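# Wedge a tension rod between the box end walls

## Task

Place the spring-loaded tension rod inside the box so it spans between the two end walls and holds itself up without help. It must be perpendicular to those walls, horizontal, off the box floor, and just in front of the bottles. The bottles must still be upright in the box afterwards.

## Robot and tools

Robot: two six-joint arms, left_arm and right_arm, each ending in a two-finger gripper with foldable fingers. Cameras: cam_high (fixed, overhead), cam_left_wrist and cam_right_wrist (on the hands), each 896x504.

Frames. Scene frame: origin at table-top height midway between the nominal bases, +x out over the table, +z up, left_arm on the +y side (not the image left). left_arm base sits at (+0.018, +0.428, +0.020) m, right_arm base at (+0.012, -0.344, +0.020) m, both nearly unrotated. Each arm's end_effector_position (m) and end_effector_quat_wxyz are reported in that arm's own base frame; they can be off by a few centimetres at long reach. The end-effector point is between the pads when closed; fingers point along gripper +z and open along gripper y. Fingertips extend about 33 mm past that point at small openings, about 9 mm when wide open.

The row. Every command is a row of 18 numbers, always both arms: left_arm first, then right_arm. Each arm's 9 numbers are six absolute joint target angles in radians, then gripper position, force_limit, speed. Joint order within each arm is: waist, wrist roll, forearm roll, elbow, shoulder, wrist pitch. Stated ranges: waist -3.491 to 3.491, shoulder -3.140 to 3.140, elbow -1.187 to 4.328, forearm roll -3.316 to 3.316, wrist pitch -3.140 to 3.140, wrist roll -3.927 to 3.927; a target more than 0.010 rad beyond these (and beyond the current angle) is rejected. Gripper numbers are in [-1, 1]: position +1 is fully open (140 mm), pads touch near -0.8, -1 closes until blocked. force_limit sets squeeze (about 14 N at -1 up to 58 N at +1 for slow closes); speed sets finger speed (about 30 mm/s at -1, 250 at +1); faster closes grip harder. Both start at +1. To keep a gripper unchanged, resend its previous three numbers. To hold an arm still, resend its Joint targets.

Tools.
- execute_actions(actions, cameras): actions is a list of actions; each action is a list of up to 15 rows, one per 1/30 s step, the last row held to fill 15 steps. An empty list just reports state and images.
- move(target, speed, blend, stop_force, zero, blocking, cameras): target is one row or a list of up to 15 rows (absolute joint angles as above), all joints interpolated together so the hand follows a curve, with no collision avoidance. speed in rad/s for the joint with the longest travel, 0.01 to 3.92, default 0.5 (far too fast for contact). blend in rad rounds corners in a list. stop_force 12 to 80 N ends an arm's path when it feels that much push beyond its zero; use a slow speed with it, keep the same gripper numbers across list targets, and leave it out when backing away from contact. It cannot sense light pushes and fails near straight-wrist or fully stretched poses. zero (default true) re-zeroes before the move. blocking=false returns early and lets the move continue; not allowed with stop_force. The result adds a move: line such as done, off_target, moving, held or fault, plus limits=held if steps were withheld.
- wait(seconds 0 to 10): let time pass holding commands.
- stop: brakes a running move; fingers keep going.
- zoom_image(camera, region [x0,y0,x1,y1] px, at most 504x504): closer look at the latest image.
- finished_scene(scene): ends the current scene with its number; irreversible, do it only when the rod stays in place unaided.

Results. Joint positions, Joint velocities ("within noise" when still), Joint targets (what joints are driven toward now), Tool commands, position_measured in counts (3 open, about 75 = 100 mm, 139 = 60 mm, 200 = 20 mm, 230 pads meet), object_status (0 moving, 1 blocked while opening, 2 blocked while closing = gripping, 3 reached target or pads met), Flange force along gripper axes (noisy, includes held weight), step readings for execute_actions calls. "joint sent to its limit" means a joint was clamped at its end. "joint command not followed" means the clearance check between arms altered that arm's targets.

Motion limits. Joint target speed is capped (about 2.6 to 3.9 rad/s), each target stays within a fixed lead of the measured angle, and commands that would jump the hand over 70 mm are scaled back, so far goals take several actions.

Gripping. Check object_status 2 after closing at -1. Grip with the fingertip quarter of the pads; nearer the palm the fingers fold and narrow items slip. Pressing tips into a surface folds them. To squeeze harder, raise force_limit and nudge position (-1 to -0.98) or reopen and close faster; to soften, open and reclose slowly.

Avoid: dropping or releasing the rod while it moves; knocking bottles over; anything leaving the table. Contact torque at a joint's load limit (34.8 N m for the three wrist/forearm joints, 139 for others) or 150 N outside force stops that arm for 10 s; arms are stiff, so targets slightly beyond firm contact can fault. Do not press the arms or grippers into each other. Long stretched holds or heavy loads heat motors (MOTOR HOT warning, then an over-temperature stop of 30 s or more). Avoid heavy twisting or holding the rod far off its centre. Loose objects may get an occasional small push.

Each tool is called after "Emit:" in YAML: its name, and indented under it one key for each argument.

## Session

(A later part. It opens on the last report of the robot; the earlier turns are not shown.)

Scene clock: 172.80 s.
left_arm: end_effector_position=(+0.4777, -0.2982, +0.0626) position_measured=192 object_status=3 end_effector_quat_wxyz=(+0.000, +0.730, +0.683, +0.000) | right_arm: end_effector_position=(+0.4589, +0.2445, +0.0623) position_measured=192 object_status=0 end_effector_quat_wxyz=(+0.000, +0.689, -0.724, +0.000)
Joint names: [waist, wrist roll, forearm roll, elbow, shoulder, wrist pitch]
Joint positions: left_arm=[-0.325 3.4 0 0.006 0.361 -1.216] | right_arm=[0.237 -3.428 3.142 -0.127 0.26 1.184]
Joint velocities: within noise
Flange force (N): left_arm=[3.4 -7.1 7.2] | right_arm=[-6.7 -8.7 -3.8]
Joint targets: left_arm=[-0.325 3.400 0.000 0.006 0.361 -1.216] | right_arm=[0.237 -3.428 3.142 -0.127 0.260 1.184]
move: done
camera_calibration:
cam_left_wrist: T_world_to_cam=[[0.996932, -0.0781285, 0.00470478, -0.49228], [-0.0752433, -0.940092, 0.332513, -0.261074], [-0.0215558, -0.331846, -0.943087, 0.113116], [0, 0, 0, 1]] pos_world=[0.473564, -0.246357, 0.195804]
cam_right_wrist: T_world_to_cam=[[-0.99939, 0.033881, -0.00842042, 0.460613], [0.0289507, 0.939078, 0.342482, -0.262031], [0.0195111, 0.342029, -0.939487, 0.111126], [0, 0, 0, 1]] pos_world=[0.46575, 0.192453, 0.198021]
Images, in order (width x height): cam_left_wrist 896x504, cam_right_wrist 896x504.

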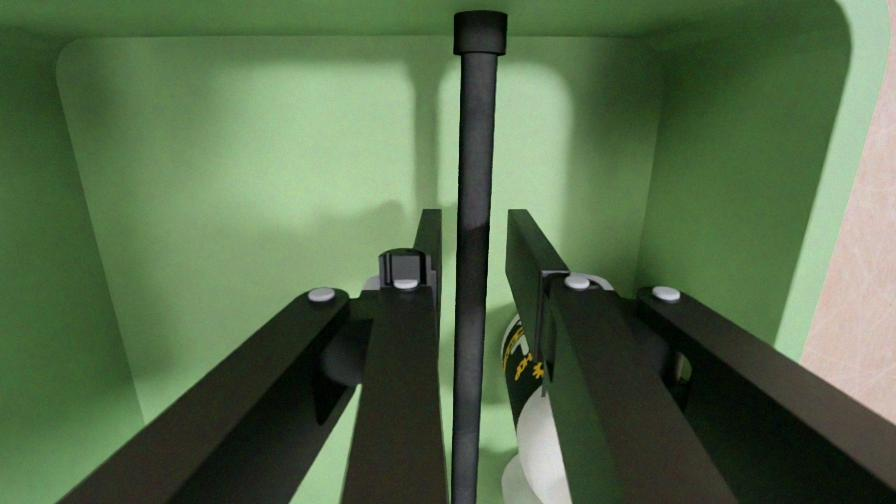

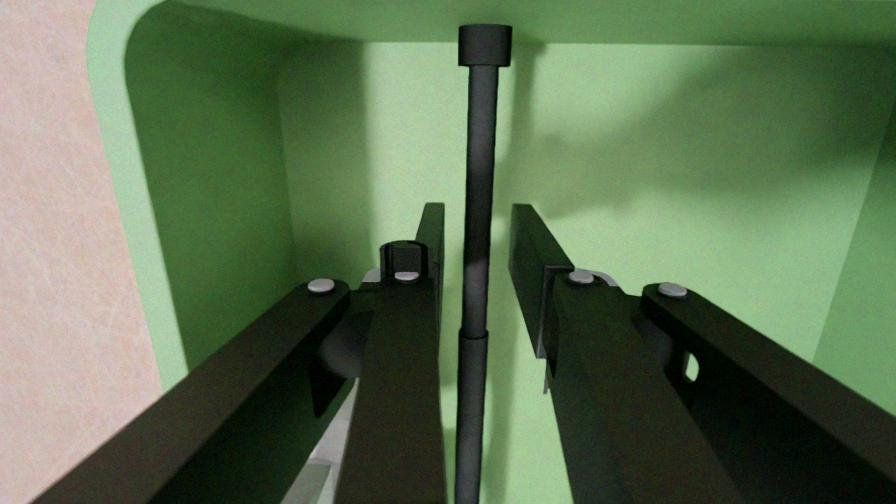

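Emit:
move:
  target:
    - [-0.325,3.400,0,0.0919,0.3199,-1.3428,-0.5,1,-1,0.237,-3.428,3.142,-0.0399,0.2152,1.3157,-0.5,1,-1]
    - [-0.325,3.400,0,0.2239,0.2945,-1.5002,-0.5,1,-1,0.237,-3.428,3.142,0.0897,0.1851,1.4754,-0.5,1,-1]
    - [-0.325,3.400,0,0.4156,0.2987,-1.6877,-0.5,1,-1,0.237,-3.428,3.142,0.2756,0.1848,1.6616,-0.5,1,-1]
  speed: [0.08,0.15,0.3]
  blend: 0.02

Scene clock: 179.67 s.
left_arm: end_effector_position=(+0.4775, -0.2981, +0.2704) position_measured=192 object_status=3 end_effector_quat_wxyz=(+0.000, +0.730, +0.683, +0.000) | right_arm: end_effector_position=(+0.4590, +0.2445, +0.2704) position_measured=192 object_status=3 end_effector_quat_wxyz=(+0.000, +0.689, -0.724, +0.000)
Joint names: [waist, wrist roll, forearm roll, elbow, shoulder, wrist pitch]
Joint positions: left_arm=[-0.325 3.4 0 0.416 0.299 -1.688] | right_arm=[0.237 -3.428 3.142 0.276 0.185 1.662]
Joint velocities: within noise
Flange force (N): left_arm=[4.7 -8.9 11.6] | right_arm=[-7.5 -9.8 -9.6]
Joint targets: left_arm=[-0.325 3.400 0.000 0.416 0.299 -1.688] | right_arm=[0.237 -3.428 3.142 0.276 0.185 1.662]
move: done
camera_calibration:
cam_left_wrist: T_world_to_cam=[[0.996927, -0.0781902, 0.00483156, -0.493115], [-0.0753436, -0.940087, 0.332505, -0.330039], [-0.0214566, -0.331848, -0.943089, 0.309072], [0, 0, 0, 1]] pos_world=[0.473364, -0.246257, 0.403605]
cam_right_wrist: T_world_to_cam=[[-0.999382, 0.0340744, -0.00867013, 0.462525], [0.0290468, 0.939072, 0.342492, -0.333352], [0.0198121, 0.342028, -0.939481, 0.306489], [0, 0, 0, 1]] pos_world=[0.46585, 0.192453, 0.406121]

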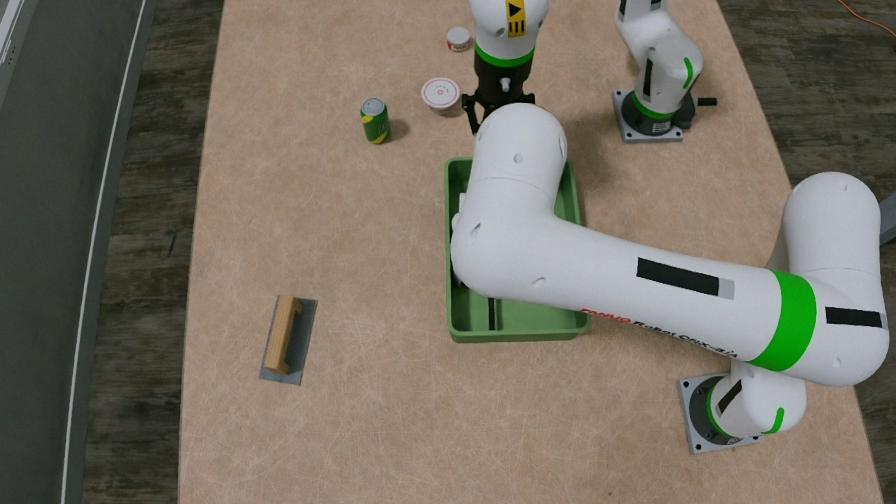

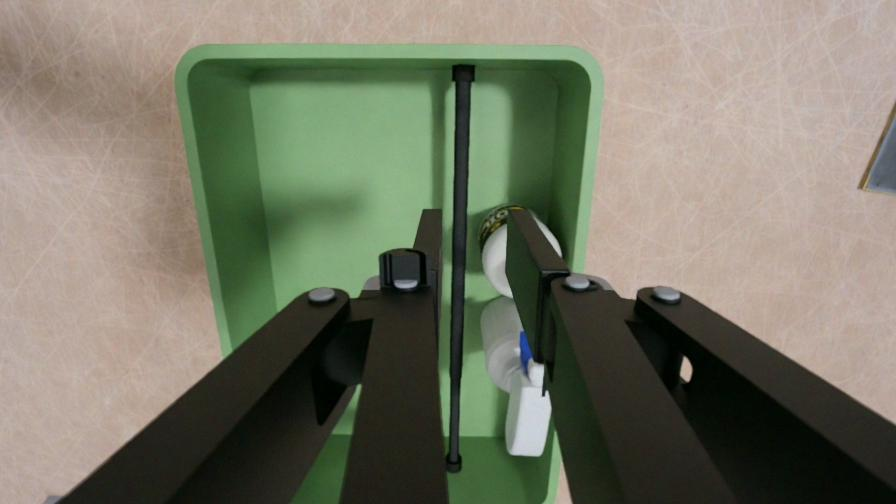

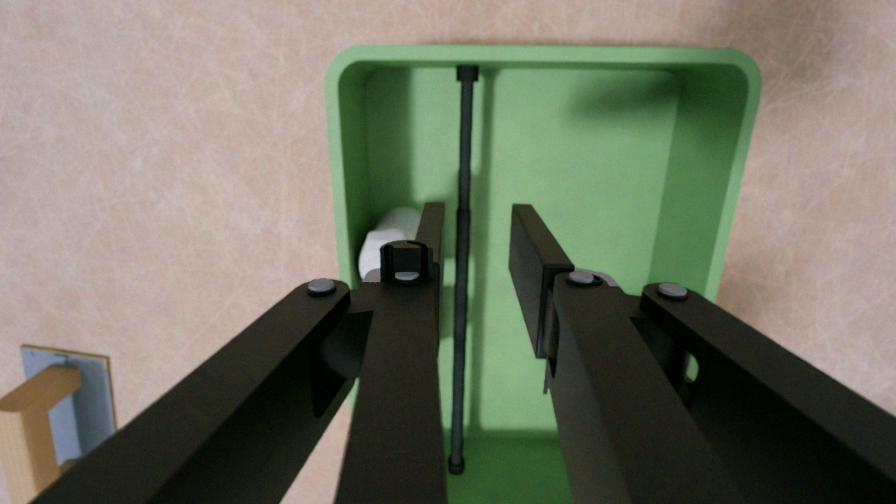

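Same as scene 1.

Emit:
finished_scene:
  scene: 2

The scene is finished: the task was done.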